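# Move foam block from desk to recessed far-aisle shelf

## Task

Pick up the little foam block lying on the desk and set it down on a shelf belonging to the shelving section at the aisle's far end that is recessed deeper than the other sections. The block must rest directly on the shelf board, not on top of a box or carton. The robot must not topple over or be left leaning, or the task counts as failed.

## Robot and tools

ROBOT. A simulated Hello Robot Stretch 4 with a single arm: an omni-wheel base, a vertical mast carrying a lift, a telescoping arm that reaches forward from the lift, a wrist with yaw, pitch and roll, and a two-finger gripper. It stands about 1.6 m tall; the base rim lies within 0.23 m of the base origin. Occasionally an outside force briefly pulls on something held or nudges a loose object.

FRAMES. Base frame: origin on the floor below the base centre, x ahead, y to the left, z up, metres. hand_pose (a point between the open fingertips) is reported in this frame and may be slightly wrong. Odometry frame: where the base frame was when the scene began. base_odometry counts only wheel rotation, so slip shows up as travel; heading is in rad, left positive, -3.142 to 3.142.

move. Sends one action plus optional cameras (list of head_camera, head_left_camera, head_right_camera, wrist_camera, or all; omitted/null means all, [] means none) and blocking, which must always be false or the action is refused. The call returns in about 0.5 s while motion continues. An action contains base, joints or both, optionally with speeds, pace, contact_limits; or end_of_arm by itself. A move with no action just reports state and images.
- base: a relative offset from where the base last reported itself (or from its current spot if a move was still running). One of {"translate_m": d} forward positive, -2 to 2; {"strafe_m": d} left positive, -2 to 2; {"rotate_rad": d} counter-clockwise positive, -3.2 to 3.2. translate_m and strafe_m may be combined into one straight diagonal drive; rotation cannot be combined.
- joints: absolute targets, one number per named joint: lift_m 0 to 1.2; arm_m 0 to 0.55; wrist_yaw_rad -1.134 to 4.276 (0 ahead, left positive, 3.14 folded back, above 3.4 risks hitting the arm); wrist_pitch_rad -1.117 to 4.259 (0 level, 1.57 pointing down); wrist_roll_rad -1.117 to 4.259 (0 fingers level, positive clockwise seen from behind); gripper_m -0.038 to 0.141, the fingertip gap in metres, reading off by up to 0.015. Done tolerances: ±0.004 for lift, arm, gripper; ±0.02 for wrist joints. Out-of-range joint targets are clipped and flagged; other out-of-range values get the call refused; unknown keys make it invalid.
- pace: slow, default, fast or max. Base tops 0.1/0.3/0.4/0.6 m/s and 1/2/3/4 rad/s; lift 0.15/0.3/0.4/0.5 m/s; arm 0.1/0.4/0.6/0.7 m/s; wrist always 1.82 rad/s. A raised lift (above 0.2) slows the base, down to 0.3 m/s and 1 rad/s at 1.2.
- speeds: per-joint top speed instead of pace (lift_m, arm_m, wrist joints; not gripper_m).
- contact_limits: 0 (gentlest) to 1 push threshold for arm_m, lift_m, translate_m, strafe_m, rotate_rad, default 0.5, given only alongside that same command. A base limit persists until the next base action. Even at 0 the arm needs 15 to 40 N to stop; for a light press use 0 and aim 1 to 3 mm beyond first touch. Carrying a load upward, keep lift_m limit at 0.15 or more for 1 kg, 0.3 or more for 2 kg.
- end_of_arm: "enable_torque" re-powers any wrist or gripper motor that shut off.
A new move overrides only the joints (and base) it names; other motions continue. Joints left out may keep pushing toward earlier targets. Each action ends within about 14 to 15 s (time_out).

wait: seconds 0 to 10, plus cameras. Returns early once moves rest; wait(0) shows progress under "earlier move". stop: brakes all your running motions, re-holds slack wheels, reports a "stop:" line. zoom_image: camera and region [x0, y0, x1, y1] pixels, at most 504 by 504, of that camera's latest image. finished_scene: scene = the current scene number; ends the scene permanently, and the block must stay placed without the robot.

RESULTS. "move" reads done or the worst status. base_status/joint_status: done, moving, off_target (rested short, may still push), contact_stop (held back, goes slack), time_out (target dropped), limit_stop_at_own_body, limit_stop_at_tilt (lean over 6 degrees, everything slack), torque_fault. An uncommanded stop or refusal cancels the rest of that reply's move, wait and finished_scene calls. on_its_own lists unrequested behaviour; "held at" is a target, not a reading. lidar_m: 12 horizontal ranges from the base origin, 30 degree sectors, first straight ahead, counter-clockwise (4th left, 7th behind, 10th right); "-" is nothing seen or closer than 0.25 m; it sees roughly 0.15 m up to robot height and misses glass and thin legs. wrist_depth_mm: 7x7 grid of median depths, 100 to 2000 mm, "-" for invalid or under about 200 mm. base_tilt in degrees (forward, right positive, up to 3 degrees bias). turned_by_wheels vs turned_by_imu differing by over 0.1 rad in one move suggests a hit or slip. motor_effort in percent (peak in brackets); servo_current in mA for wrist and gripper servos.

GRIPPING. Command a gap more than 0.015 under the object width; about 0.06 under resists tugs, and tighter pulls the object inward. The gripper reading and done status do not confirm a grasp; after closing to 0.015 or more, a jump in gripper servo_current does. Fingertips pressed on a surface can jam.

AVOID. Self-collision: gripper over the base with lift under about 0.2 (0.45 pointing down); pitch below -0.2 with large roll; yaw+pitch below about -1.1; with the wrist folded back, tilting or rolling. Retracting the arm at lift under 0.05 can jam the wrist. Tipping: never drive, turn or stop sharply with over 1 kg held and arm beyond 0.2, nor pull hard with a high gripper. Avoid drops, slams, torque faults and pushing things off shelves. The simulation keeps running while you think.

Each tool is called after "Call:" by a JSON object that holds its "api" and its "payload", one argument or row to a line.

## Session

Call:
{"api": "move", "payload": {
  "blocking": false,
  "joints": {"lift_m": 0.85, "gripper_m": 0.13},
  "cameras": ["all"]
}}

Scene clock: 0.50 s.
move: moving
base_odometry: x=+0.000 y=+0.000 heading=+0.000
turned_by_wheels: +0.000
turned_by_imu: +0.000
base_tilt: forward=+0.2 right=+1.3
lidar_m: 1.83 1.83 2.12 1.03 1.03 1.24 1.86 1.87 1.19 1.09 1.06 1.20
base_status: not commanded
joint_positions: lift_m=+0.285 arm_m=+0.002 wrist_yaw_rad=+3.068 wrist_pitch_rad=+0.002 wrist_roll_rad=+0.000 gripper_m=+0.076
joint_status: lift_m moving; gripper_m moving
measured_speeds: translate_m=+0.000 strafe_m=+0.000 rotate_rad=+0.000 lift_m=+0.149 arm_m=+0.000 wrist_yaw_rad=+0.000 wrist_pitch_rad=+0.000 wrist_roll_rad=+0.000
motor_effort: lift_m=+26(27) arm_m=-4(4) wheel_0=+0(0) wheel_1=-1(1) wheel_2=+0(0)
servo_current: wrist_yaw_rad=33(39) wrist_pitch_rad=39(46) wrist_roll_rad=26(33) gripper_m=78(78)
hand_pose: x=-0.1080 y=+0.1084 z=+0.4625 quat_wxyz=(+0.037, -0.001, +0.000, +0.999) (m; base frame)
wrist_depth_mm: - 138 - - - - - / 114 139 - - - - - / 114 140 296 - - - - / 137 167 - - - - - / - 1863 - - - - - / 1430 1397 200 1576 196 1576 1430 / 1078 1042 1138 148 1098 1060 1138
pictures: head_camera, head_left_camera, head_right_camera, wrist_camera
camera_calibration:
wrist_camera: T_world_to_cam=[[0.121255, 0.991667, 0.0435218, -0.137275], [0.0279104, 0.0404218, -0.998793, 0.513601], [-0.992229, 0.122323, -0.0227764, 0.119764], [0, 0, 0, 1]] pos_world=[0.121144, 0.10072, 0.521683]

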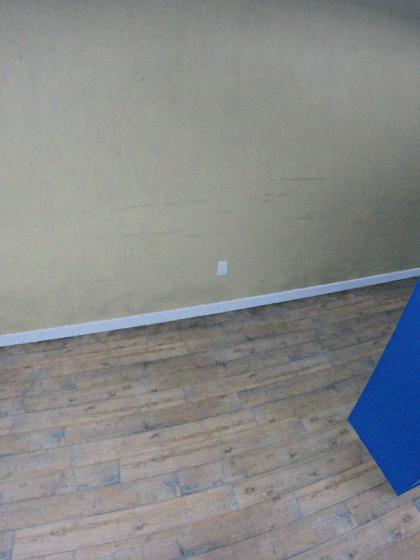

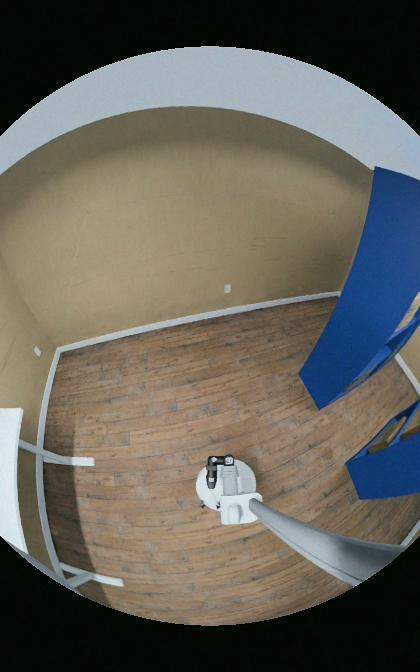

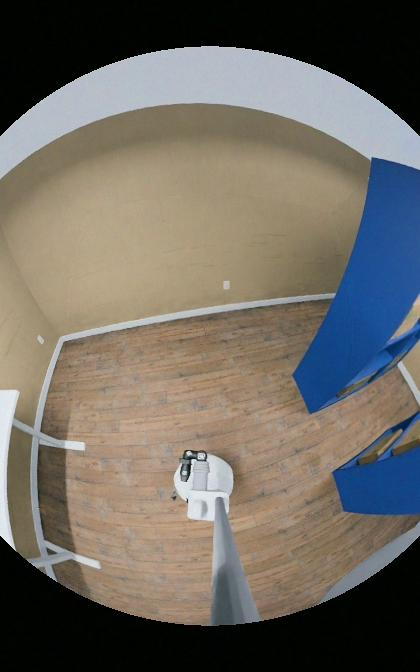

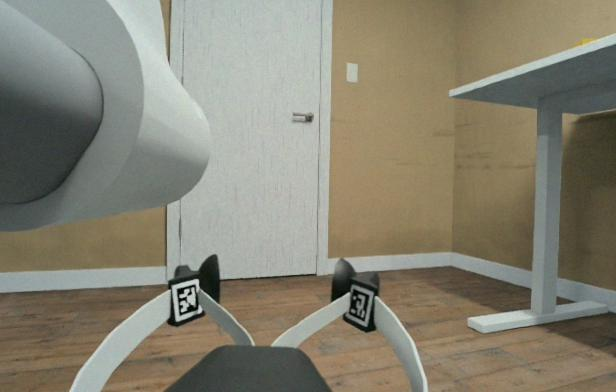

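Call:
{"api": "move", "payload": {
  "blocking": false,
  "base": {"rotate_rad": 1.5},
  "joints": {"wrist_yaw_rad": 0.0, "wrist_pitch_rad": 0.4},
  "cameras": []
}}

Call:
{"api": "wait", "payload": {
  "seconds": 1.9,
  "cameras": ["head_camera", "wrist_camera"]
}}

Scene clock: 10.97 s.
earlier move: done
move: moving
base_odometry: x=+0.000 y=+0.000 heading=+0.261
turned_by_wheels: +0.261
turned_by_imu: +0.256
base_tilt: forward=+0.3 right=+1.3
lidar_m: 1.83 1.91 1.07 1.04 1.09 1.92 1.86 1.97 1.06 1.03 1.06 1.90
base_status: rotate_rad moving
joint_positions: lift_m=+0.850 arm_m=+0.002 wrist_yaw_rad=+2.464 wrist_pitch_rad=+0.397 wrist_roll_rad=+0.000 gripper_m=+0.130
joint_status: wrist_yaw_rad moving; wrist_pitch_rad moving; the others done
measured_speeds: translate_m=+0.001 strafe_m=+0.001 rotate_rad=+0.991 lift_m=+0.000 arm_m=+0.000 wrist_yaw_rad=-1.805 wrist_pitch_rad=+0.196 wrist_roll_rad=+0.000
motor_effort: lift_m=+24(24) arm_m=-4(4) wheel_0=-6(8) wheel_1=-6(7) wheel_2=-6(9)
servo_current: wrist_yaw_rad=98(124) wrist_pitch_rad=52(78) wrist_roll_rad=33(33) gripper_m=52(52)
hand_pose: x=+0.0206 y=+0.2348 z=+0.9164 quat_wxyz=(+0.326, -0.186, +0.065, +0.925) (m; base frame)
wrist_depth_mm: - - - - - - - / - - - - - - - / - - - - - - - / 1661 - - - - - - / 1808 1921 1921 1863 1983 1921 - / 1537 194 1499 1576 202 1576 1499 / 1281 1205 1308 - 1336 1308 1366
pictures: none
No camera images: "cameras" was empty.

Scene clock: 12.87 s.
earlier move: moving
base_odometry: x=+0.000 y=+0.000 heading=+1.500
turned_by_wheels: +1.239
turned_by_imu: +1.223
base_tilt: forward=+0.4 right=+1.4
lidar_m: 1.05 1.03 1.19 1.87 1.84 1.26 1.08 1.08 1.14 1.82 1.82 2.06
base_status: done
joint_positions: lift_m=+0.850 arm_m=+0.002 wrist_yaw_rad=+0.004 wrist_pitch_rad=+0.400 wrist_roll_rad=+0.000 gripper_m=+0.130
joint_status: wrist_yaw_rad moving; wrist_pitch_rad moving; the others done
measured_speeds: all 0
motor_effort: lift_m=+23(24) arm_m=-4(4) wheel_0=-1(8) wheel_1=-1(8) wheel_2=-1(9)
servo_current: wrist_yaw_rad=26(124) wrist_pitch_rad=52(78) wrist_roll_rad=26(39) gripper_m=39(52)
hand_pose: x=+0.4391 y=-0.0865 z=+0.9156 quat_wxyz=(+0.980, +0.000, +0.199, +0.002) (m; base frame)
wrist_depth_mm: - - - - - - - / - - - - - - - / - - - - - - - / - - - - - - - / - 227 1756 1983 1921 - 1808 / 1430 194 1430 1499 202 1537 1576 / 1255 1205 1336 - 1366 1308 1336
wait: 1.90 s; no rest
pictures: head_camera, wrist_camera
camera_calibration:
wrist_camera: T_world_to_cam=[[-0.0238231, -0.997991, 0.0587037, -0.152339], [-0.40971, -0.0438161, -0.911163, 1.06342], [0.911905, -0.0457582, -0.407843, 0.1987], [0, 0, 0, 1]] pos_world=[0.25087, -0.0963453, 1.05893]

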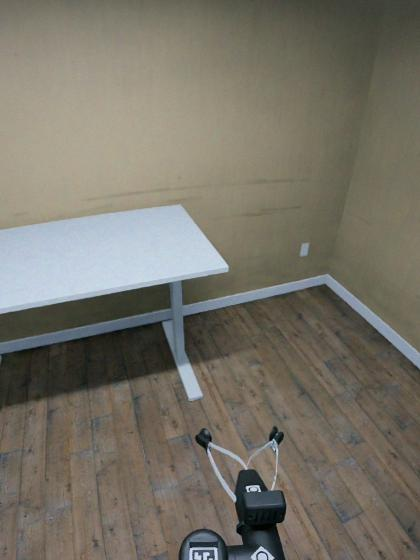

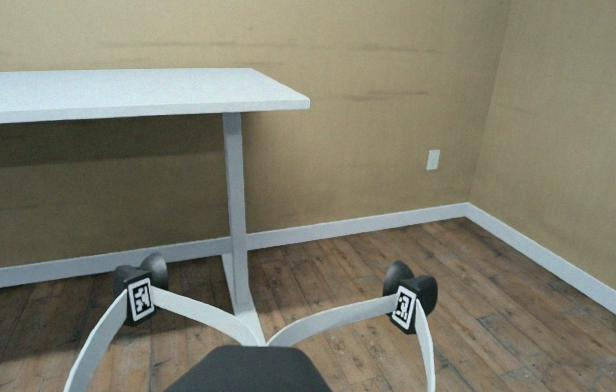

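Call:
{"api": "move", "payload": {
  "blocking": false,
  "base": {"rotate_rad": 0.29},
  "joints": {"lift_m": 0.98},
  "cameras": []
}}

Call:
{"api": "wait", "payload": {
  "seconds": 0.4,
  "cameras": []
}}

Call:
{"api": "move", "payload": {
  "blocking": false,
  "base": {"translate_m": 0.4, "strafe_m": 0.82},
  "pace": "fast",
  "cameras": []
}}

Call:
{"api": "wait", "payload": {
  "seconds": 3.2,
  "cameras": ["head_camera", "wrist_camera"]
}}

Scene clock: 50.07 s.
earlier move: done
move: moving
base_odometry: x=+0.000 y=+0.000 heading=+1.727
turned_by_wheels: +0.227
turned_by_imu: +0.224
base_tilt: forward=+0.5 right=+1.4
lidar_m: 1.03 1.06 1.38 1.86 1.92 1.09 1.08 1.07 1.98 1.83 1.86 1.11
base_status: rotate_rad moving
joint_positions: lift_m=+0.889 arm_m=+0.002 wrist_yaw_rad=+0.003 wrist_pitch_rad=+0.400 wrist_roll_rad=+0.000 gripper_m=+0.130
joint_status: lift_m moving; the others done
measured_speeds: translate_m=+0.000 strafe_m=+0.003 rotate_rad=+0.529 lift_m=+0.149 arm_m=+0.000 wrist_yaw_rad=+0.000 wrist_pitch_rad=+0.000 wrist_roll_rad=+0.000
motor_effort: lift_m=+26(27) arm_m=-4(4) wheel_0=-4(8) wheel_1=-2(7) wheel_2=-2(8)
servo_current: wrist_yaw_rad=33(46) wrist_pitch_rad=39(52) wrist_roll_rad=39(39) gripper_m=46(52)
hand_pose: x=+0.4391 y=-0.0865 z=+0.9548 quat_wxyz=(+0.980, +0.000, +0.199, +0.002) (m; base frame)
wrist_depth_mm: - - - - - - - / - - - - - - - / - - - - - - - / - - - - - - - / - - 1863 1863 1863 - 1983 / 1537 193 1576 1576 202 1576 1618 / 1308 1229 1281 - 1366 1366 1366
pictures: none
No camera images: "cameras" was empty.

Scene clock: 50.47 s.
earlier move: moving
base_odometry: x=+0.000 y=+0.000 heading=+1.790
turned_by_wheels: +0.063
turned_by_imu: +0.062
base_tilt: forward=+0.4 right=+1.4
lidar_m: 1.03 1.06 1.45 1.84 1.94 1.08 1.14 1.06 1.94 1.82 1.88 1.10
base_status: rotate_rad moving
joint_positions: lift_m=+0.955 arm_m=+0.002 wrist_yaw_rad=+0.003 wrist_pitch_rad=+0.400 wrist_roll_rad=+0.000 gripper_m=+0.130
joint_status: lift_m moving; the others done
measured_speeds: translate_m=+0.000 strafe_m=+0.000 rotate_rad=+0.000 lift_m=+0.126 arm_m=+0.000 wrist_yaw_rad=+0.000 wrist_pitch_rad=+0.000 wrist_roll_rad=+0.000
motor_effort: lift_m=+24(27) arm_m=-4(4) wheel_0=-2(8) wheel_1=+0(7) wheel_2=-1(8)
servo_current: wrist_yaw_rad=33(46) wrist_pitch_rad=39(52) wrist_roll_rad=33(39) gripper_m=46(52)
hand_pose: x=+0.4391 y=-0.0865 z=+1.0210 quat_wxyz=(+0.980, +0.000, +0.199, +0.002) (m; base frame)
wrist_depth_mm: - - - - - - - / - - - - - - - / - - - - - - - / - - - - - - - / - - - 1983 1336 - - / 1618 194 1708 1708 201 1708 1661 / 1366 1366 1464 - 1430 1430 1430
wait: 0.40 s; no rest
pictures: none
No camera images: "cameras" was empty.

Scene clock: 50.97 s.
move: moving
base_odometry: x=-0.039 y=+0.009 heading=+1.789
turned_by_wheels: +0.000
turned_by_imu: +0.000
base_tilt: forward=+0.3 right=+1.3
lidar_m: 1.01 1.06 1.41 1.81 1.91 1.09 1.06 1.08 1.97 1.87 1.92 1.09
base_status: translate_m moving; strafe_m moving
joint_positions: lift_m=+0.980 arm_m=+0.002 wrist_yaw_rad=+0.003 wrist_pitch_rad=+0.400 wrist_roll_rad=+0.000 gripper_m=+0.130
joint_status: lift_m moving
measured_speeds: translate_m=+0.070 strafe_m=+0.139 rotate_rad=-0.004 lift_m=+0.000 arm_m=+0.000 wrist_yaw_rad=+0.000 wrist_pitch_rad=+0.000 wrist_roll_rad=+0.000
motor_effort: lift_m=+23(27) arm_m=-4(4) wheel_0=-7(9) wheel_1=+9(11) wheel_2=-4(7)
servo_current: wrist_yaw_rad=39(39) wrist_pitch_rad=52(52) wrist_roll_rad=33(33) gripper_m=39(59)
hand_pose: x=+0.4391 y=-0.0866 z=+1.0456 quat_wxyz=(+0.980, +0.000, +0.199, +0.002) (m; base frame)
wrist_depth_mm: - - - - - - - / - - - - - - - / - - - - - - - / - - - - - - - / - - - - - - - / 1661 194 1708 1708 201 1756 1756 / 1397 1366 1499 - 1464 1464 1464
pictures: none
No camera images: "cameras" was empty.

Scene clock: 54.17 s.
earlier move: moving
base_odometry: x=-0.887 y=+0.213 heading=+1.790
turned_by_wheels: +0.000
turned_by_imu: +0.002
base_tilt: forward=+0.2 right=+1.4
lidar_m: 0.62 0.66 1.08 1.06 1.10 1.48 1.44 1.50 1.99 2.63 0.93 0.66
base_status: translate_m moving; strafe_m moving
joint_positions: lift_m=+0.980 arm_m=+0.002 wrist_yaw_rad=+0.003 wrist_pitch_rad=+0.400 wrist_roll_rad=+0.000 gripper_m=+0.130
joint_status: all done
measured_speeds: all 0
motor_effort: lift_m=+24(27) arm_m=-4(4) wheel_0=-1(10) wheel_1=+0(12) wheel_2=-1(7)
servo_current: wrist_yaw_rad=26(46) wrist_pitch_rad=39(52) wrist_roll_rad=26(33) gripper_m=52(59)
hand_pose: x=+0.4391 y=-0.0866 z=+1.0456 quat_wxyz=(+0.980, +0.000, +0.199, +0.002) (m; base frame)
wrist_depth_mm: - - - - - - - / - - - - - - - / - - - - - - - / - - - - - - - / - - - - - - - / - 187 - - 195 - - / 1397 1397 - - 1499 1499 1464
wait: 3.20 s; no rest
pictures: head_camera, wrist_camera
camera_calibration:
wrist_camera: T_world_to_cam=[[-0.0241584, -0.997983, 0.0587037, -0.159911], [-0.409724, -0.0436785, -0.911163, 1.18186], [0.911889, -0.0460646, -0.407843, 0.251714], [0, 0, 0, 1]] pos_world=[0.250838, -0.0963714, 1.18891]

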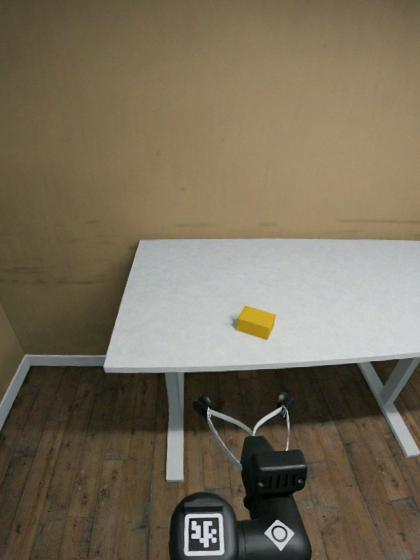

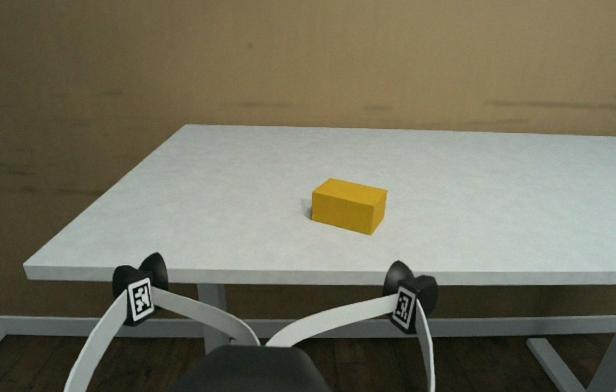

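Call:
{"api": "move", "payload": {
  "blocking": false,
  "joints": {"wrist_yaw_rad": -0.4, "arm_m": 0.39, "gripper_m": 0.141},
  "cameras": []
}}

Call:
{"api": "wait", "payload": {
  "seconds": 1.4,
  "cameras": ["head_camera", "wrist_camera"]
}}

Scene clock: 81.43 s.
earlier move: done
move: moving
base_odometry: x=-0.887 y=+0.213 heading=+1.790
turned_by_wheels: +0.000
turned_by_imu: -0.001
base_tilt: forward=+0.4 right=+1.4
lidar_m: 0.61 0.64 1.06 1.05 1.10 1.51 1.45 1.49 2.01 2.64 0.95 0.65
base_status: done
joint_positions: lift_m=+0.980 arm_m=+0.054 wrist_yaw_rad=-0.392 wrist_pitch_rad=+0.400 wrist_roll_rad=+0.000 gripper_m=+0.139
joint_status: arm_m moving; wrist_yaw_rad moving; gripper_m moving
measured_speeds: translate_m=+0.000 strafe_m=+0.000 rotate_rad=+0.000 lift_m=+0.000 arm_m=+0.199 wrist_yaw_rad=-0.222 wrist_pitch_rad=+0.000 wrist_roll_rad=+0.000
motor_effort: lift_m=+24(24) arm_m=+9(9) wheel_0=-2(2) wheel_1=-1(2) wheel_2=+0(0)
servo_current: wrist_yaw_rad=20(111) wrist_pitch_rad=39(52) wrist_roll_rad=26(33) gripper_m=33(91)
hand_pose: x=+0.4374 y=-0.1823 z=+1.0456 quat_wxyz=(+0.961, +0.039, +0.195, -0.191) (m; base frame)
wrist_depth_mm: - - - - - - - / - - - - - - - / - - - - - - - / - - - - - - - / - - - - - - - / - 185 - 1537 198 1808 1756 / - 1366 1499 110 1464 1430 1537
pictures: none
No camera images: "cameras" was empty.

Scene clock: 82.83 s.
earlier move: moving
base_odometry: x=-0.887 y=+0.213 heading=+1.790
turned_by_wheels: +0.000
turned_by_imu: +0.000
base_tilt: forward=+0.3 right=+1.4
lidar_m: 0.61 0.65 1.07 1.05 1.10 1.51 1.45 1.47 2.03 2.64 0.93 0.68
base_status: done
joint_positions: lift_m=+0.980 arm_m=+0.389 wrist_yaw_rad=-0.397 wrist_pitch_rad=+0.400 wrist_roll_rad=+0.000 gripper_m=+0.141
joint_status: arm_m moving; wrist_yaw_rad moving; the others done
measured_speeds: translate_m=+0.000 strafe_m=+0.000 rotate_rad=+0.000 lift_m=+0.000 arm_m=+0.030 wrist_yaw_rad=+0.000 wrist_pitch_rad=+0.000 wrist_roll_rad=+0.000
motor_effort: lift_m=+23(24) arm_m=+7(11) wheel_0=-2(2) wheel_1=-2(2) wheel_2=+0(0)
servo_current: wrist_yaw_rad=46(111) wrist_pitch_rad=46(59) wrist_roll_rad=33(33) gripper_m=46(91)
hand_pose: x=+0.7713 y=-0.1832 z=+1.0456 quat_wxyz=(+0.961, +0.039, +0.195, -0.193) (m; base frame)
wrist_depth_mm: - - - - - - - / - - - - - - - / - - - - - - - / - - - - - - - / - - - - - - - / - 186 - - 195 - - / - - 282 109 - - -
wait: 1.40 s; no rest
pictures: head_camera, wrist_camera
camera_calibration:
wrist_camera: T_world_to_cam=[[-0.410706, -0.909876, 0.0587045, 0.0659038], [-0.394437, 0.119257, -0.911151, 1.33178], [0.822034, -0.397371, -0.407869, -0.0506919], [0, 0, 0, 1]] pos_world=[0.594042, -0.119004, 1.18891]

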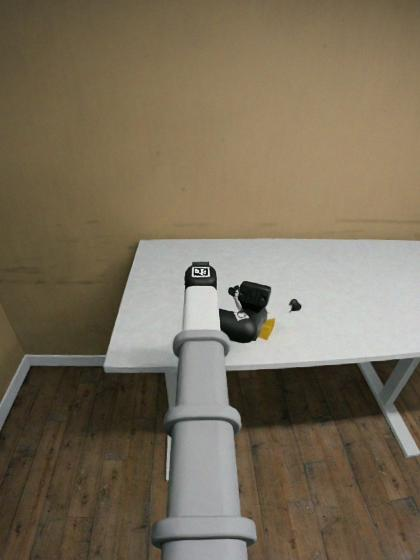

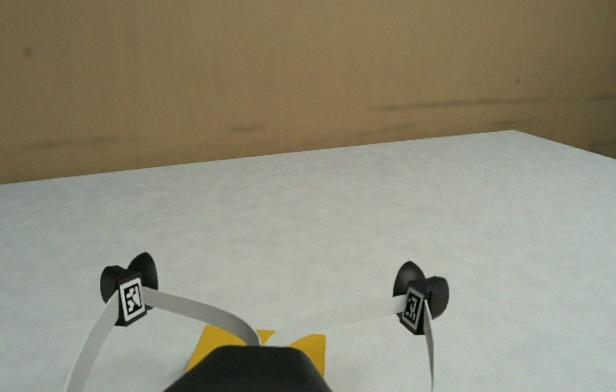

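Call:
{"api": "move", "payload": {
  "base": {"strafe_m": 0.011},
  "joints": {"arm_m": 0.4, "lift_m": 0.92},
  "pace": "slow",
  "blocking": false,
  "cameras": []
}}

Call:
{"api": "wait", "payload": {
  "seconds": 1.5,
  "cameras": ["wrist_camera", "head_camera"]
}}

Scene clock: 144.30 s.
earlier move: done
move: moving
base_odometry: x=-0.897 y=+0.210 heading=+1.789
turned_by_wheels: +0.000
turned_by_imu: -0.001
base_tilt: forward=+0.2 right=+1.4
lidar_m: 0.60 0.63 1.07 1.04 1.09 1.49 1.45 1.49 2.00 2.64 0.93 0.64
base_status: strafe_m moving
joint_positions: lift_m=+0.954 arm_m=+0.399 wrist_yaw_rad=-0.397 wrist_pitch_rad=+0.400 wrist_roll_rad=+0.000 gripper_m=+0.141
joint_status: lift_m moving; arm_m moving; the others done
measured_speeds: translate_m=+0.000 strafe_m=+0.013 rotate_rad=+0.000 lift_m=-0.099 arm_m=+0.014 wrist_yaw_rad=+0.000 wrist_pitch_rad=+0.000 wrist_roll_rad=+0.000
motor_effort: lift_m=+13(21) arm_m=+7(9) wheel_0=-4(6) wheel_1=+3(6) wheel_2=-1(1)
servo_current: wrist_yaw_rad=26(46) wrist_pitch_rad=46(46) wrist_roll_rad=33(33) gripper_m=46(52)
hand_pose: x=+0.7812 y=-0.1832 z=+1.0202 quat_wxyz=(+0.961, +0.039, +0.195, -0.193) (m; base frame)
wrist_depth_mm: - - - - - - - / - - - - - - - / - - - - - - - / - - - - - - - / - - - - - - - / - 185 - 168 195 - - / - - - 109 - - -
pictures: none
No camera images: "cameras" was empty.

Scene clock: 145.17 s.
earlier move: done
base_odometry: x=-0.898 y=+0.210 heading=+1.789
turned_by_wheels: +0.000
turned_by_imu: +0.000
base_tilt: forward=+0.3 right=+1.5
lidar_m: 0.60 0.63 1.07 1.04 1.10 1.49 1.44 1.48 2.01 2.64 0.93 0.64
base_status: done
joint_positions: lift_m=+0.920 arm_m=+0.400 wrist_yaw_rad=-0.397 wrist_pitch_rad=+0.400 wrist_roll_rad=+0.000 gripper_m=+0.141
joint_status: all done
measured_speeds: all 0
motor_effort: lift_m=+14(21) arm_m=+7(9) wheel_0=-4(6) wheel_1=+3(6) wheel_2=+0(1)
servo_current: wrist_yaw_rad=33(52) wrist_pitch_rad=39(52) wrist_roll_rad=26(39) gripper_m=39(52)
hand_pose: x=+0.7819 y=-0.1832 z=+0.9864 quat_wxyz=(+0.961, +0.039, +0.195, -0.193) (m; base frame)
wrist_depth_mm: - - - - - - - / - - - - - - - / - - - - - - - / - - - - - - - / - - - - - - - / - 185 245 249 195 - - / - - 218 137 - - -
wait: 0.87 of 1.5 s (the move ended)
pictures: head_camera, wrist_camera
camera_calibration:
wrist_camera: T_world_to_cam=[[-0.410706, -0.909876, 0.0587045, 0.0737517], [-0.394438, 0.119257, -0.911151, 1.28201], [0.822034, -0.397371, -0.407869, -0.083599], [0, 0, 0, 1]] pos_world=[0.604684, -0.119004, 1.12968]

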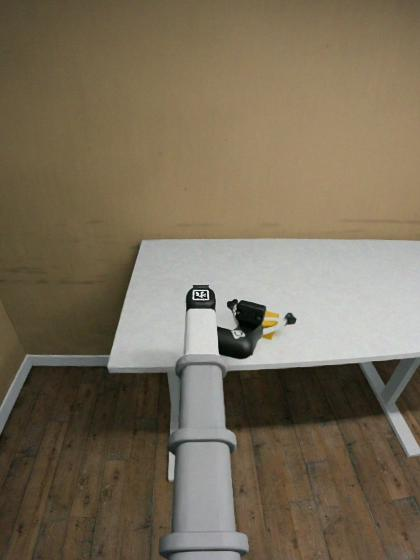

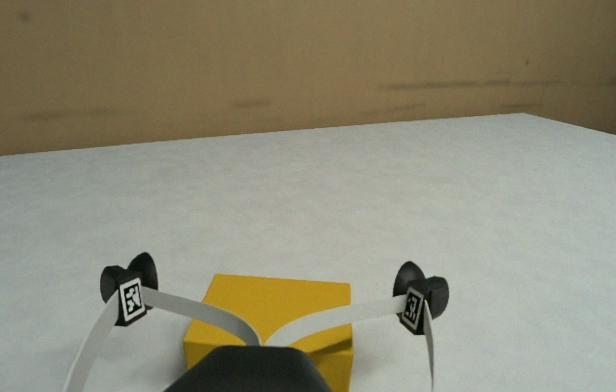

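Call:
{"api": "move", "payload": {
  "joints": {"lift_m": 0.874},
  "pace": "slow",
  "blocking": false,
  "cameras": []
}}

Call:
{"api": "wait", "payload": {
  "seconds": 0.8,
  "cameras": ["wrist_camera"]
}}

Scene clock: 156.63 s.
move: moving
base_odometry: x=-0.898 y=+0.210 heading=+1.789
turned_by_wheels: +0.000
turned_by_imu: -0.001
base_tilt: forward=+0.4 right=+1.2
lidar_m: 0.62 0.64 1.08 1.03 1.08 1.50 1.46 1.48 1.99 2.65 0.93 0.65
base_status: not commanded
joint_positions: lift_m=+0.894 arm_m=+0.400 wrist_yaw_rad=-0.397 wrist_pitch_rad=+0.400 wrist_roll_rad=+0.000 gripper_m=+0.141
joint_status: lift_m moving
measured_speeds: translate_m=+0.000 strafe_m=+0.000 rotate_rad=+0.000 lift_m=-0.093 arm_m=+0.000 wrist_yaw_rad=+0.000 wrist_pitch_rad=+0.000 wrist_roll_rad=+0.000
motor_effort: lift_m=+14(14) arm_m=+7(7) wheel_0=-4(4) wheel_1=+3(3) wheel_2=+0(0)
servo_current: wrist_yaw_rad=26(39) wrist_pitch_rad=46(52) wrist_roll_rad=26(33) gripper_m=52(52)
hand_pose: x=+0.7819 y=-0.1832 z=+0.9604 quat_wxyz=(+0.961, +0.039, +0.195, -0.193) (m; base frame)
wrist_depth_mm: - - - - - - - / - - - - - - - / - - - - - - - / - - - - - - - / - - 255 255 - - - / - 186 221 215 195 - - / - - 217 136 - - -
pictures: none
No camera images: "cameras" was empty.

Scene clock: 157.37 s.
earlier move: done
base_odometry: x=-0.898 y=+0.210 heading=+1.789
turned_by_wheels: +0.000
turned_by_imu: +0.000
base_tilt: forward=+0.4 right=+1.5
lidar_m: 0.62 0.64 1.04 1.04 1.08 1.50 1.44 1.49 1.99 2.65 0.94 0.69
base_status: not commanded
joint_positions: lift_m=+0.874 arm_m=+0.400 wrist_yaw_rad=-0.397 wrist_pitch_rad=+0.400 wrist_roll_rad=+0.000 gripper_m=+0.141
joint_status: all done
measured_speeds: all 0
motor_effort: lift_m=+14(16) arm_m=+7(7) wheel_0=-4(4) wheel_1=+3(3) wheel_2=+0(0)
servo_current: wrist_yaw_rad=39(39) wrist_pitch_rad=39(59) wrist_roll_rad=26(33) gripper_m=52(52)
hand_pose: x=+0.7819 y=-0.1832 z=+0.9404 quat_wxyz=(+0.961, +0.039, +0.195, -0.193) (m; base frame)
wrist_depth_mm: - - - - - - - / - - - - - - - / - - - - - - - / - - - - - - - / - - 221 228 - - - / - 186 201 197 195 - - / - - - 136 - - -
wait: 0.73 of 0.8 s (the move ended)
pictures: wrist_camera
camera_calibration:
wrist_camera: T_world_to_cam=[[-0.410706, -0.909876, 0.0587044, 0.0764524], [-0.394437, 0.119257, -0.911151, 1.2401], [0.822034, -0.397371, -0.407869, -0.102361], [0, 0, 0, 1]] pos_world=[0.604685, -0.119004, 1.08368]

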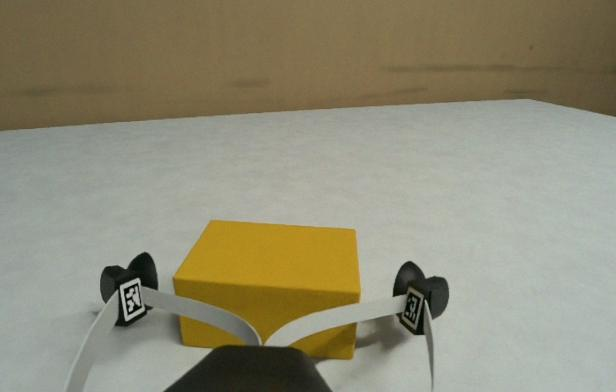

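Call:
{"api": "move", "payload": {
  "joints": {"gripper_m": 0.035},
  "blocking": false,
  "cameras": []
}}

Call:
{"api": "wait", "payload": {
  "seconds": 2,
  "cameras": ["wrist_camera"]
}}

Call:
{"api": "move", "payload": {
  "joints": {"lift_m": 1.08},
  "blocking": false,
  "cameras": ["wrist_camera"]
}}

Call:
{"api": "move", "payload": {
  "base": {"translate_m": -0.5, "strafe_m": -0.78},
  "joints": {"arm_m": 0.0, "wrist_yaw_rad": 0.0},
  "blocking": false,
  "cameras": ["wrist_camera"]
}}

Scene clock: 168.27 s.
move: moving
base_odometry: x=-0.898 y=+0.210 heading=+1.789
turned_by_wheels: +0.000
turned_by_imu: -0.001
base_tilt: forward=+0.3 right=+1.4
lidar_m: 0.62 0.65 1.08 1.03 1.07 1.47 1.45 1.49 1.99 2.62 0.92 0.69
base_status: not commanded
joint_positions: lift_m=+0.874 arm_m=+0.400 wrist_yaw_rad=-0.397 wrist_pitch_rad=+0.400 wrist_roll_rad=+0.000 gripper_m=+0.129
joint_status: gripper_m moving
measured_speeds: all 0
motor_effort: lift_m=+14(14) arm_m=+7(7) wheel_0=-4(4) wheel_1=+3(3) wheel_2=+0(0)
servo_current: wrist_yaw_rad=39(46) wrist_pitch_rad=46(52) wrist_roll_rad=33(33) gripper_m=124(124)
hand_pose: x=+0.7819 y=-0.1832 z=+0.9404 quat_wxyz=(+0.961, +0.039, +0.195, -0.193) (m; base frame)
wrist_depth_mm: - - - - - - - / - - - - - - - / - - - - - - - / - - - - - - - / - - 222 227 - - - / - 187 200 196 195 - - / - - - 133 - - -
pictures: none
No camera images: "cameras" was empty.

Scene clock: 169.77 s.
earlier move: done
base_odometry: x=-0.898 y=+0.210 heading=+1.789
turned_by_wheels: +0.000
turned_by_imu: +0.000
base_tilt: forward=+0.4 right=+1.3
lidar_m: 0.63 0.62 1.06 1.03 1.07 1.50 1.45 1.50 2.01 2.66 0.93 0.68
base_status: not commanded
joint_positions: lift_m=+0.874 arm_m=+0.400 wrist_yaw_rad=-0.397 wrist_pitch_rad=+0.400 wrist_roll_rad=+0.000 gripper_m=+0.036
joint_status: all done
measured_speeds: all 0
motor_effort: lift_m=+14(14) arm_m=+7(7) wheel_0=-4(4) wheel_1=+3(3) wheel_2=+0(0)
servo_current: wrist_yaw_rad=39(46) wrist_pitch_rad=39(52) wrist_roll_rad=20(39) gripper_m=130(312)
hand_pose: x=+0.7819 y=-0.1832 z=+0.9404 quat_wxyz=(+0.961, +0.039, +0.195, -0.193) (m; base frame)
wrist_depth_mm: - - - - - - - / - - - - - - - / - - - - - - - / - - - - - - - / - - 208 211 - - - / - 176 182 181 177 - - / - - 140 142 - - -
wait: 1.50 of 2 s (the move ended)
pictures: wrist_camera
camera_calibration:
wrist_camera: T_world_to_cam=[[-0.410704, -0.909877, 0.0587055, 0.0764503], [-0.394468, 0.11927, -0.911136, 1.2401], [0.82202, -0.397365, -0.407902, -0.102319], [0, 0, 0, 1]] pos_world=[0.604686, -0.119004, 1.08368]

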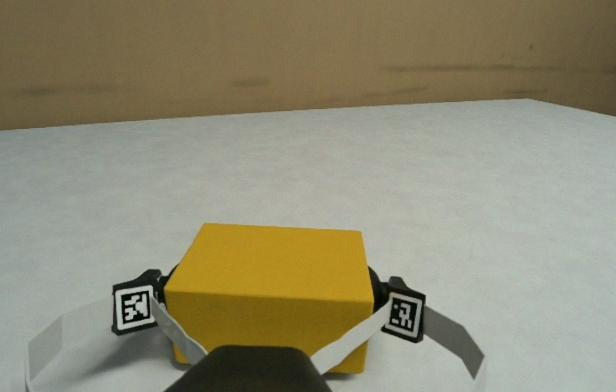

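Scene clock: 170.27 s.
move: moving
base_odometry: x=-0.898 y=+0.210 heading=+1.789
turned_by_wheels: +0.000
turned_by_imu: +0.000
base_tilt: forward=+0.4 right=+1.4
lidar_m: 0.61 0.64 1.07 1.04 1.06 1.48 1.44 1.48 2.01 2.65 0.92 0.65
base_status: not commanded
joint_positions: lift_m=+0.913 arm_m=+0.400 wrist_yaw_rad=-0.397 wrist_pitch_rad=+0.400 wrist_roll_rad=+0.000 gripper_m=+0.036
joint_status: lift_m moving
measured_speeds: translate_m=+0.000 strafe_m=+0.000 rotate_rad=+0.000 lift_m=+0.149 arm_m=+0.000 wrist_yaw_rad=+0.000 wrist_pitch_rad=+0.000 wrist_roll_rad=+0.000
motor_effort: lift_m=+24(26) arm_m=+7(7) wheel_0=-4(4) wheel_1=+3(3) wheel_2=+0(0)
servo_current: wrist_yaw_rad=26(39) wrist_pitch_rad=46(52) wrist_roll_rad=26(33) gripper_m=130(143)
hand_pose: x=+0.7819 y=-0.1832 z=+0.9787 quat_wxyz=(+0.961, +0.039, +0.195, -0.193) (m; base frame)
wrist_depth_mm: - - - - - - - / - - - - - - - / - - - - - - - / - - - - - - - / - - 208 211 - - - / - 176 182 181 178 - - / - - 140 142 - - -
pictures: wrist_camera
camera_calibration:
wrist_camera: T_world_to_cam=[[-0.410698, -0.909879, 0.0587086, 0.0741889], [-0.394563, 0.11931, -0.91109, 1.2751], [0.821978, -0.397347, -0.408005, -0.0865154], [0, 0, 0, 1]] pos_world=[0.604691, -0.119006, 1.12208]

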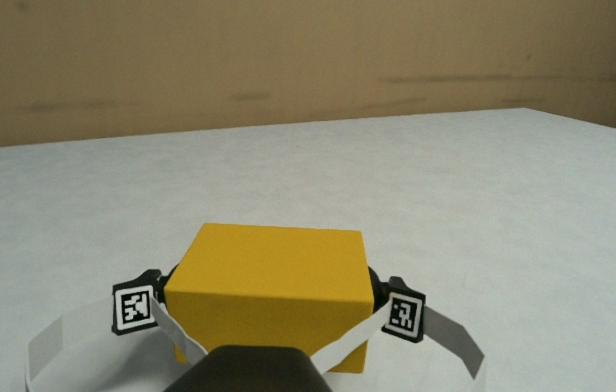

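Scene clock: 170.77 s.
move: moving
base_odometry: x=-0.868 y=+0.199 heading=+1.790
turned_by_wheels: +0.000
turned_by_imu: +0.000
base_tilt: forward=+0.3 right=+1.4
lidar_m: 0.64 0.66 1.11 1.07 1.11 1.53 1.41 1.46 2.00 2.62 0.96 0.69
base_status: translate_m moving; strafe_m moving
joint_positions: lift_m=+1.017 arm_m=+0.348 wrist_yaw_rad=-0.008 wrist_pitch_rad=+0.400 wrist_roll_rad=+0.000 gripper_m=+0.036
joint_status: lift_m moving; arm_m moving; wrist_yaw_rad moving
joint sent to its limit — arm_m, lower limit.
measured_speeds: translate_m=-0.066 strafe_m=-0.106 rotate_rad=+0.000 lift_m=+0.199 arm_m=-0.198 wrist_yaw_rad=+0.223 wrist_pitch_rad=+0.000 wrist_roll_rad=+0.000
motor_effort: lift_m=+24(27) arm_m=-10(10) wheel_0=+4(6) wheel_1=-7(9) wheel_2=+7(7)
servo_current: wrist_yaw_rad=33(91) wrist_pitch_rad=52(52) wrist_roll_rad=26(33) gripper_m=137(143)
hand_pose: x=+0.7837 y=-0.0894 z=+1.0830 quat_wxyz=(+0.980, +0.001, +0.199, -0.004) (m; base frame)
wrist_depth_mm: - - - - - - - / - - - - - - - / - - - - - - - / - - - - - - - / - - 208 211 - - - / - 176 182 181 178 - - / - - 140 142 - - -
pictures: wrist_camera
camera_calibration:
wrist_camera: T_world_to_cam=[[-0.0349448, -0.997663, 0.0587092, -0.148173], [-0.410354, -0.0392408, -0.911082, 1.35782], [0.911256, -0.0559291, -0.408024, -0.047579], [0, 0, 0, 1]] pos_world=[0.595365, -0.0972063, 1.22637]

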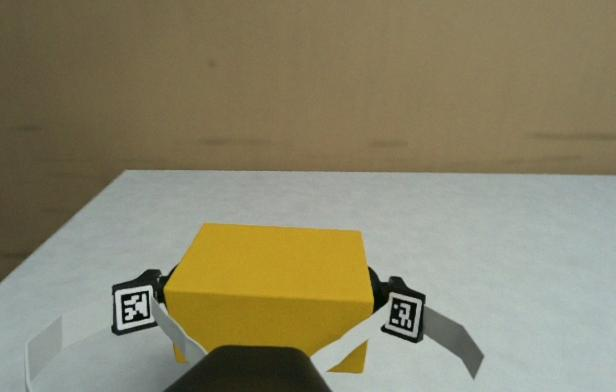

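Call:
{"api": "wait", "payload": {
  "seconds": 6,
  "cameras": []
}}

Call:
{"api": "move", "payload": {
  "base": {"rotate_rad": -3.13},
  "pace": "fast",
  "blocking": false,
  "cameras": []
}}

Call:
{"api": "wait", "payload": {
  "seconds": 6,
  "cameras": ["head_camera", "wrist_camera"]
}}

Scene clock: 180.43 s.
earlier move: done
base_odometry: x=-0.028 y=-0.108 heading=+1.790
turned_by_wheels: +0.000
turned_by_imu: -0.004
base_tilt: forward=+0.4 right=+1.4
lidar_m: 1.12 1.18 1.90 1.80 1.88 0.98 1.00 0.99 1.99 1.88 1.96 1.19
base_status: done
joint_positions: lift_m=+1.080 arm_m=+0.002 wrist_yaw_rad=-0.003 wrist_pitch_rad=+0.400 wrist_roll_rad=+0.000 gripper_m=+0.036
joint_status: all done
joint sent to its limit — arm_m, lower limit.
measured_speeds: all 0
motor_effort: lift_m=+24(27) arm_m=-6(10) wheel_0=+3(7) wheel_1=+0(12) wheel_2=+2(8)
servo_current: wrist_yaw_rad=26(91) wrist_pitch_rad=39(52) wrist_roll_rad=26(39) gripper_m=137(143)
hand_pose: x=+0.4387 y=-0.0883 z=+1.1455 quat_wxyz=(+0.980, +0.000, +0.199, -0.002) (m; base frame)
wrist_depth_mm: - - - - - - - / - - - - - - - / - - - - - - - / - - - - - - - / - - 208 211 - - - / 1708 178 182 181 177 1983 1921 / 1464 1537 189 142 1576 1537 1618
wait: 0.00 of 6 s (the move ended)
pictures: none
No camera images: "cameras" was empty.

Scene clock: 180.93 s.
move: moving
base_odometry: x=-0.028 y=-0.108 heading=+1.612
turned_by_wheels: -0.178
turned_by_imu: -0.176
base_tilt: forward=+0.4 right=+1.4
lidar_m: 1.13 1.13 1.39 1.78 1.83 1.05 0.96 0.98 1.12 1.89 1.90 2.18
base_status: rotate_rad moving
joint_positions: lift_m=+1.080 arm_m=+0.002 wrist_yaw_rad=-0.003 wrist_pitch_rad=+0.400 wrist_roll_rad=+0.000 gripper_m=+0.036
joint_status: not commanded
measured_speeds: translate_m=+0.001 strafe_m=+0.000 rotate_rad=-0.680 lift_m=+0.000 arm_m=+0.000 wrist_yaw_rad=+0.000 wrist_pitch_rad=+0.000 wrist_roll_rad=+0.000
motor_effort: lift_m=+24(24) arm_m=-6(6) wheel_0=+6(6) wheel_1=+6(7) wheel_2=+7(8)
servo_current: wrist_yaw_rad=33(46) wrist_pitch_rad=39(46) wrist_roll_rad=20(33) gripper_m=137(137)
hand_pose: x=+0.4387 y=-0.0883 z=+1.1455 quat_wxyz=(+0.980, +0.000, +0.199, -0.002) (m; base frame)
wrist_depth_mm: - - - - - - - / - - - - - - - / - - - - - - - / - - - - - - - / - - 208 212 - - - / 1756 177 181 180 177 1983 1863 / 1464 1537 190 142 1576 1537 1618
pictures: none
No camera images: "cameras" was empty.

Scene clock: 184.00 s.
earlier move: done
base_odometry: x=-0.028 y=-0.108 heading=-1.340
turned_by_wheels: -2.951
turned_by_imu: -2.914
base_tilt: forward=+0.1 right=+1.4
lidar_m: 1.03 0.97 1.95 1.88 1.96 1.19 1.16 1.20 1.89 1.80 1.89 0.95
base_status: done
joint_positions: lift_m=+1.080 arm_m=+0.002 wrist_yaw_rad=-0.003 wrist_pitch_rad=+0.400 wrist_roll_rad=+0.000 gripper_m=+0.036
joint_status: not commanded
measured_speeds: all 0
motor_effort: lift_m=+24(24) arm_m=-6(7) wheel_0=+2(7) wheel_1=+2(9) wheel_2=+2(8)
servo_current: wrist_yaw_rad=26(52) wrist_pitch_rad=46(59) wrist_roll_rad=33(39) gripper_m=137(143)
hand_pose: x=+0.4387 y=-0.0883 z=+1.1455 quat_wxyz=(+0.980, +0.000, +0.199, -0.002) (m; base frame)
wrist_depth_mm: - 1008 - - - - - / 788 1008 - - - - - / - 946 - - - - - / - - - - - - - / - - 208 211 - - - / - 175 181 181 178 - 1921 / - 1397 140 142 - - 1576
wait: 3.07 of 6 s (the move ended)
pictures: head_camera, wrist_camera
camera_calibration:
wrist_camera: T_world_to_cam=[[-0.0305236, -0.997808, 0.05871, -0.16468], [-0.410203, -0.041058, -0.91107, 1.27301], [0.911483, -0.0518922, -0.408051, 0.292632], [0, 0, 0, 1]] pos_world=[0.250437, -0.0968659, 1.28888]

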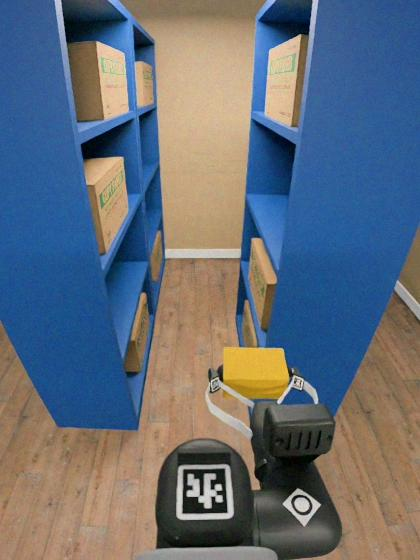

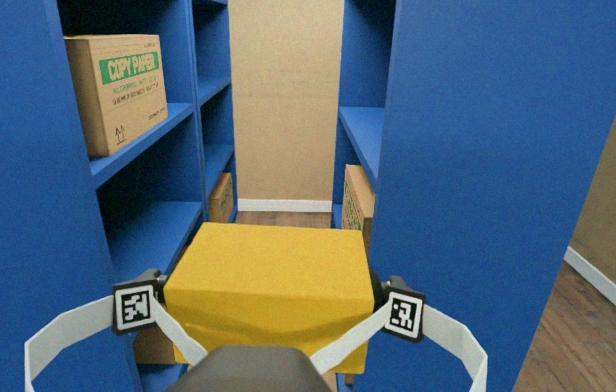

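Call:
{"api": "move", "payload": {
  "base": {"rotate_rad": 0.016},
  "blocking": false,
  "cameras": []
}}

Call:
{"api": "move", "payload": {
  "base": {"translate_m": 0.75, "strafe_m": 0.03},
  "blocking": false,
  "cameras": []
}}

Call:
{"api": "wait", "payload": {
  "seconds": 4,
  "cameras": ["head_camera", "head_right_camera"]
}}

Scene clock: 207.83 s.
move: moving
base_odometry: x=-0.028 y=-0.108 heading=-1.324
turned_by_wheels: +0.016
turned_by_imu: +0.015
base_tilt: forward=+0.4 right=+1.3
lidar_m: 1.12 0.97 1.96 1.89 1.98 1.17 1.14 1.20 1.89 1.80 1.89 0.96
base_status: rotate_rad moving
joint_positions: lift_m=+1.080 arm_m=+0.002 wrist_yaw_rad=-0.003 wrist_pitch_rad=+0.400 wrist_roll_rad=+0.000 gripper_m=+0.036
joint_status: not commanded
measured_speeds: all 0
motor_effort: lift_m=+24(24) arm_m=-6(7) wheel_0=-3(4) wheel_1=-3(3) wheel_2=-1(4)
servo_current: wrist_yaw_rad=39(46) wrist_pitch_rad=39(46) wrist_roll_rad=26(26) gripper_m=124(150)
hand_pose: x=+0.4387 y=-0.0883 z=+1.1455 quat_wxyz=(+0.980, +0.000, +0.199, -0.002) (m; base frame)
wrist_depth_mm: - 946 - - - - - / - 946 - - - - - / - 904 - - - - - / - - - - - - - / - - 208 211 - - - / - 176 182 181 177 - - / - 1366 140 142 - - 1661
pictures: none
No camera images: "cameras" was empty.

Scene clock: 208.33 s.
move: moving
base_odometry: x=-0.019 y=-0.140 heading=-1.324
turned_by_wheels: +0.001
turned_by_imu: +0.000
base_tilt: forward=+0.3 right=+1.3
lidar_m: 1.13 0.95 1.97 1.88 1.97 1.21 1.16 1.25 1.90 1.81 1.88 0.93
base_status: translate_m moving; strafe_m moving
joint_positions: lift_m=+1.080 arm_m=+0.002 wrist_yaw_rad=-0.003 wrist_pitch_rad=+0.400 wrist_roll_rad=+0.000 gripper_m=+0.036
joint_status: not commanded
measured_speeds: translate_m=+0.123 strafe_m=+0.004 rotate_rad=-0.002 lift_m=+0.000 arm_m=+0.000 wrist_yaw_rad=+0.000 wrist_pitch_rad=+0.000 wrist_roll_rad=+0.000
motor_effort: lift_m=+24(24) arm_m=-6(6) wheel_0=+6(6) wheel_1=+4(7) wheel_2=-9(10)
servo_current: wrist_yaw_rad=39(46) wrist_pitch_rad=46(52) wrist_roll_rad=26(33) gripper_m=137(137)
hand_pose: x=+0.4387 y=-0.0883 z=+1.1455 quat_wxyz=(+0.980, +0.000, +0.199, -0.002) (m; base frame)
wrist_depth_mm: - 946 - - - - - / 778 931 - - - - - / - 917 - - - - - / - - - - - - - / - - 209 211 - - - / - 175 181 181 178 - 1863 / - 1336 139 142 - - 1537
pictures: none
No camera images: "cameras" was empty.

Scene clock: 212.00 s.
earlier move: done
base_odometry: x=+0.185 y=-0.828 heading=-1.323
turned_by_wheels: +0.000
turned_by_imu: -0.001
base_tilt: forward=+0.4 right=+1.4
lidar_m: 1.10 0.39 0.33 1.85 1.93 2.66 2.24 2.01 1.96 0.75 0.35 0.42
base_status: done
joint_positions: lift_m=+1.080 arm_m=+0.002 wrist_yaw_rad=-0.003 wrist_pitch_rad=+0.400 wrist_roll_rad=+0.000 gripper_m=+0.036
joint_status: not commanded
measured_speeds: all 0
motor_effort: lift_m=+24(24) arm_m=-6(7) wheel_0=+3(7) wheel_1=+1(8) wheel_2=+0(10)
servo_current: wrist_yaw_rad=26(46) wrist_pitch_rad=33(52) wrist_roll_rad=26(33) gripper_m=137(150)
hand_pose: x=+0.4387 y=-0.0883 z=+1.1455 quat_wxyz=(+0.980, +0.000, +0.199, -0.002) (m; base frame)
wrist_depth_mm: - - 1661 - - - - / 512 - 1708 - - - - / 535 - 1756 - - - - / 569 - 1983 - - - - / - - 208 212 - - - / 146 175 181 181 177 - - / - - - 142 798 569 -
wait: 3.67 of 4 s (the move ended)
pictures: head_camera, head_right_camera

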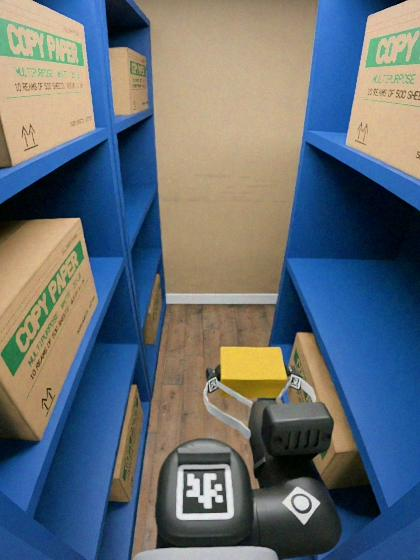

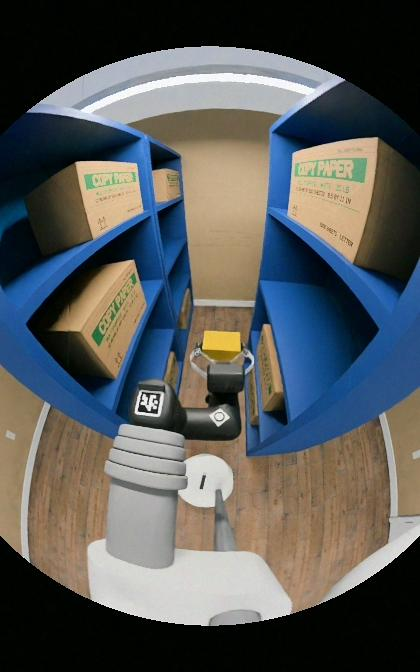

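Call:
{"api": "move", "payload": {
  "base": {"translate_m": 0.85, "strafe_m": -0.01},
  "blocking": false,
  "cameras": []
}}

Call:
{"api": "wait", "payload": {
  "seconds": 5,
  "cameras": ["head_camera", "head_right_camera"]
}}

Scene clock: 232.07 s.
move: moving
base_odometry: x=+0.192 y=-0.860 heading=-1.323
turned_by_wheels: +0.000
turned_by_imu: -0.001
base_tilt: forward=+0.3 right=+1.4
lidar_m: 1.10 0.39 0.31 0.67 1.92 2.65 2.27 2.03 1.94 0.63 0.33 0.43
base_status: translate_m moving; strafe_m moving
joint_positions: lift_m=+1.080 arm_m=+0.002 wrist_yaw_rad=-0.003 wrist_pitch_rad=+0.400 wrist_roll_rad=+0.000 gripper_m=+0.036
joint_status: not commanded
measured_speeds: translate_m=+0.125 strafe_m=-0.001 rotate_rad=+0.000 lift_m=+0.000 arm_m=+0.000 wrist_yaw_rad=+0.000 wrist_pitch_rad=+0.000 wrist_roll_rad=+0.000
motor_effort: lift_m=+24(24) arm_m=-6(6) wheel_0=+7(7) wheel_1=+3(7) wheel_2=-10(10)
servo_current: wrist_yaw_rad=39(39) wrist_pitch_rad=52(52) wrist_roll_rad=26(33) gripper_m=124(137)
hand_pose: x=+0.4387 y=-0.0883 z=+1.1455 quat_wxyz=(+0.980, +0.000, +0.199, -0.002) (m; base frame)
wrist_depth_mm: - - 1618 - - - - / - - 1661 - - - - / - - 1808 - - - - / 549 - 1983 - - - - / - - 209 212 - - - / - 176 182 181 177 - - / - - 139 142 691 549 -
pictures: none
No camera images: "cameras" was empty.

Scene clock: 236.33 s.
earlier move: done
base_odometry: x=+0.384 y=-1.655 heading=-1.323
turned_by_wheels: +0.000
turned_by_imu: -0.001
base_tilt: forward=+0.3 right=+1.4
lidar_m: 1.08 0.40 0.27 0.25 0.29 0.42 3.60 0.43 0.31 0.28 0.29 1.10
base_status: done
joint_positions: lift_m=+1.080 arm_m=+0.002 wrist_yaw_rad=-0.003 wrist_pitch_rad=+0.400 wrist_roll_rad=+0.000 gripper_m=+0.036
joint_status: not commanded
measured_speeds: all 0
motor_effort: lift_m=+23(24) arm_m=-6(6) wheel_0=+3(8) wheel_1=+2(7) wheel_2=+0(10)
servo_current: wrist_yaw_rad=33(52) wrist_pitch_rad=26(52) wrist_roll_rad=33(33) gripper_m=124(143)
hand_pose: x=+0.4387 y=-0.0883 z=+1.1456 quat_wxyz=(+0.980, +0.000, +0.199, -0.002) (m; base frame)
wrist_depth_mm: - 854 - - - - - / - - - - - - 917 / - - - - - - 976 / - 991 - - - - - / - - 208 211 - - - / - 176 181 181 178 - - / - 1098 140 142 - - -
wait: 4.27 of 5 s (the move ended)
pictures: head_camera, head_right_camera

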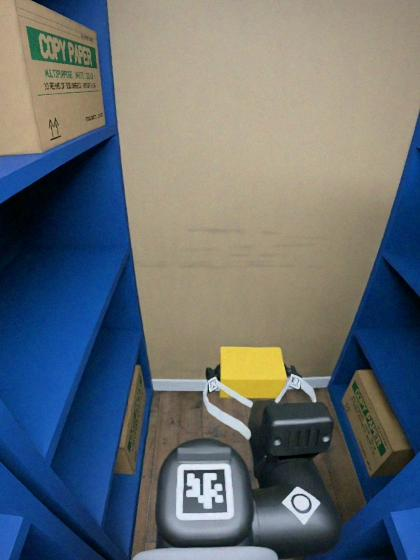

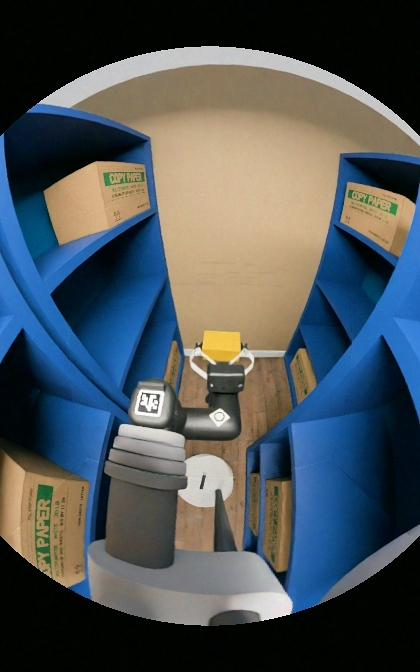

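Call:
{"api": "move", "payload": {
  "base": {"translate_m": 0.55, "strafe_m": -0.012},
  "blocking": false,
  "cameras": []
}}

Call:
{"api": "wait", "payload": {
  "seconds": 4,
  "cameras": ["head_right_camera"]
}}

Call:
{"api": "move", "payload": {
  "base": {"rotate_rad": -1.57},
  "blocking": false,
  "cameras": []
}}

Call:
{"api": "wait", "payload": {
  "seconds": 4,
  "cameras": ["head_camera", "wrist_camera"]
}}

Scene clock: 263.50 s.
move: moving
base_odometry: x=+0.391 y=-1.686 heading=-1.323
turned_by_wheels: +0.000
turned_by_imu: -0.001
base_tilt: forward=+0.2 right=+1.4
lidar_m: 1.11 0.40 0.28 0.25 0.28 0.41 3.63 0.42 0.30 0.27 0.32 1.10
base_status: translate_m moving; strafe_m moving
joint_positions: lift_m=+1.080 arm_m=+0.002 wrist_yaw_rad=-0.003 wrist_pitch_rad=+0.400 wrist_roll_rad=+0.000 gripper_m=+0.036
joint_status: not commanded
measured_speeds: translate_m=+0.124 strafe_m=-0.004 rotate_rad=-0.001 lift_m=+0.000 arm_m=+0.000 wrist_yaw_rad=+0.000 wrist_pitch_rad=+0.000 wrist_roll_rad=+0.000
motor_effort: lift_m=+24(24) arm_m=-6(6) wheel_0=+6(8) wheel_1=+3(6) wheel_2=-9(9)
servo_current: wrist_yaw_rad=33(46) wrist_pitch_rad=39(52) wrist_roll_rad=20(33) gripper_m=143(143)
hand_pose: x=+0.4387 y=-0.0883 z=+1.1456 quat_wxyz=(+0.980, +0.000, +0.199, -0.002) (m; base frame)
wrist_depth_mm: - 831 - - - - - / - - - - - - 904 / - - - - - - 946 / - 1008 - - - - 1008 / - - 208 211 - - - / 146 176 182 180 177 1118 - / - - 139 142 - - -
pictures: none
No camera images: "cameras" was empty.

Scene clock: 266.30 s.
earlier move: done
base_odometry: x=+0.507 y=-2.191 heading=-1.323
turned_by_wheels: +0.000
turned_by_imu: -0.001
base_tilt: forward=+0.2 right=+1.4
lidar_m: 0.64 0.41 0.29 0.25 0.28 0.41 1.17 0.43 0.40 0.73 0.76 0.66
base_status: done
joint_positions: lift_m=+1.080 arm_m=+0.002 wrist_yaw_rad=-0.003 wrist_pitch_rad=+0.400 wrist_roll_rad=+0.000 gripper_m=+0.036
joint_status: not commanded
measured_speeds: all 0
motor_effort: lift_m=+23(24) arm_m=-6(6) wheel_0=+3(8) wheel_1=+1(7) wheel_2=+0(10)
servo_current: wrist_yaw_rad=33(52) wrist_pitch_rad=46(59) wrist_roll_rad=26(33) gripper_m=124(143)
hand_pose: x=+0.4387 y=-0.0883 z=+1.1456 quat_wxyz=(+0.980, +0.000, +0.199, -0.002) (m; base frame)
wrist_depth_mm: - - - - - - - / - - - - - - - / - - - - - - - / - - - - - - - / - - 210 212 - - - / 152 177 182 181 178 - - / - - - 142 - - -
wait: 2.80 of 4 s (the move ended)
pictures: head_right_camera

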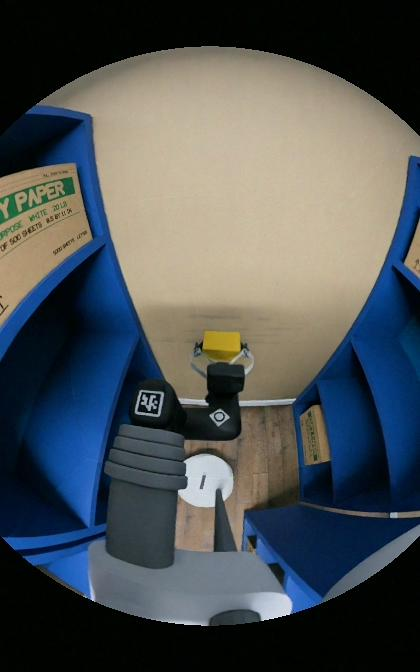

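Scene clock: 266.80 s.
move: moving
base_odometry: x=+0.507 y=-2.191 heading=-1.501
turned_by_wheels: -0.178
turned_by_imu: -0.176
base_tilt: forward=+0.4 right=+1.4
lidar_m: 0.64 0.51 0.30 0.26 0.27 0.34 0.78 0.52 0.40 0.67 0.74 0.73
base_status: rotate_rad moving
joint_positions: lift_m=+1.080 arm_m=+0.002 wrist_yaw_rad=-0.003 wrist_pitch_rad=+0.400 wrist_roll_rad=+0.000 gripper_m=+0.036
joint_status: not commanded
measured_speeds: translate_m=+0.001 strafe_m=-0.001 rotate_rad=-0.679 lift_m=+0.000 arm_m=+0.000 wrist_yaw_rad=+0.000 wrist_pitch_rad=+0.000 wrist_roll_rad=+0.000
motor_effort: lift_m=+24(24) arm_m=-6(6) wheel_0=+5(7) wheel_1=+8(8) wheel_2=+6(6)
servo_current: wrist_yaw_rad=33(39) wrist_pitch_rad=39(46) wrist_roll_rad=33(33) gripper_m=143(143)
hand_pose: x=+0.4387 y=-0.0883 z=+1.1456 quat_wxyz=(+0.980, +0.000, +0.199, -0.002) (m; base frame)
wrist_depth_mm: - - - - - - - / - - - - - - - / - - - - - - - / - - - - - - - / - - 208 211 - - - / - 176 181 181 177 - - / - - - 142 - - -
pictures: none
No camera images: "cameras" was empty.

Scene clock: 268.80 s.
earlier move: done
base_odometry: x=+0.507 y=-2.191 heading=-2.892
turned_by_wheels: -1.391
turned_by_imu: -1.374
base_tilt: forward=+0.3 right=+1.3
lidar_m: 0.73 0.76 0.66 0.64 0.39 0.29 0.28 0.30 0.42 1.09 0.42 0.39
base_status: done
joint_positions: lift_m=+1.080 arm_m=+0.002 wrist_yaw_rad=-0.003 wrist_pitch_rad=+0.400 wrist_roll_rad=+0.000 gripper_m=+0.036
joint_status: not commanded
measured_speeds: all 0
motor_effort: lift_m=+23(24) arm_m=-6(6) wheel_0=+3(7) wheel_1=+3(8) wheel_2=+2(8)
servo_current: wrist_yaw_rad=33(46) wrist_pitch_rad=52(52) wrist_roll_rad=33(33) gripper_m=130(143)
hand_pose: x=+0.4387 y=-0.0883 z=+1.1456 quat_wxyz=(+0.980, +0.000, +0.199, -0.002) (m; base frame)
wrist_depth_mm: - - - - - 382 278 / 931 - - - - 379 278 / - - - - - 379 278 / - - - - 580 377 276 / - - 208 211 574 370 272 / - 176 182 181 178 343 270 / - - - 142 - 319 255
wait: 2.00 of 4 s (the move ended)
pictures: head_camera, wrist_camera
camera_calibration:
wrist_camera: T_world_to_cam=[[-0.0304715, -0.99781, 0.05871, -0.164692], [-0.410201, -0.0410794, -0.91107, 1.27306], [0.911486, -0.0518446, -0.408051, 0.292669], [0, 0, 0, 1]] pos_world=[0.250427, -0.0968619, 1.28894]

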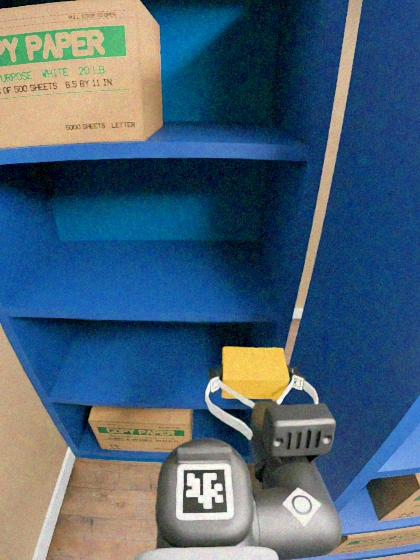

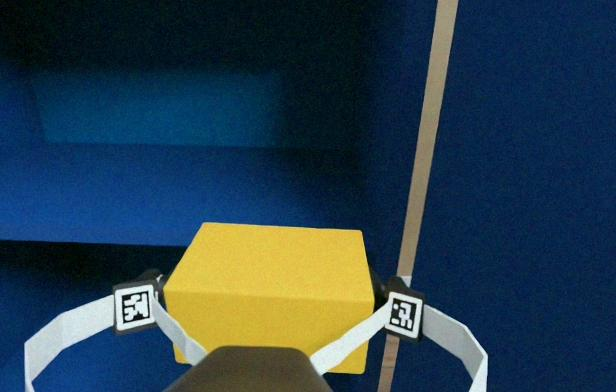

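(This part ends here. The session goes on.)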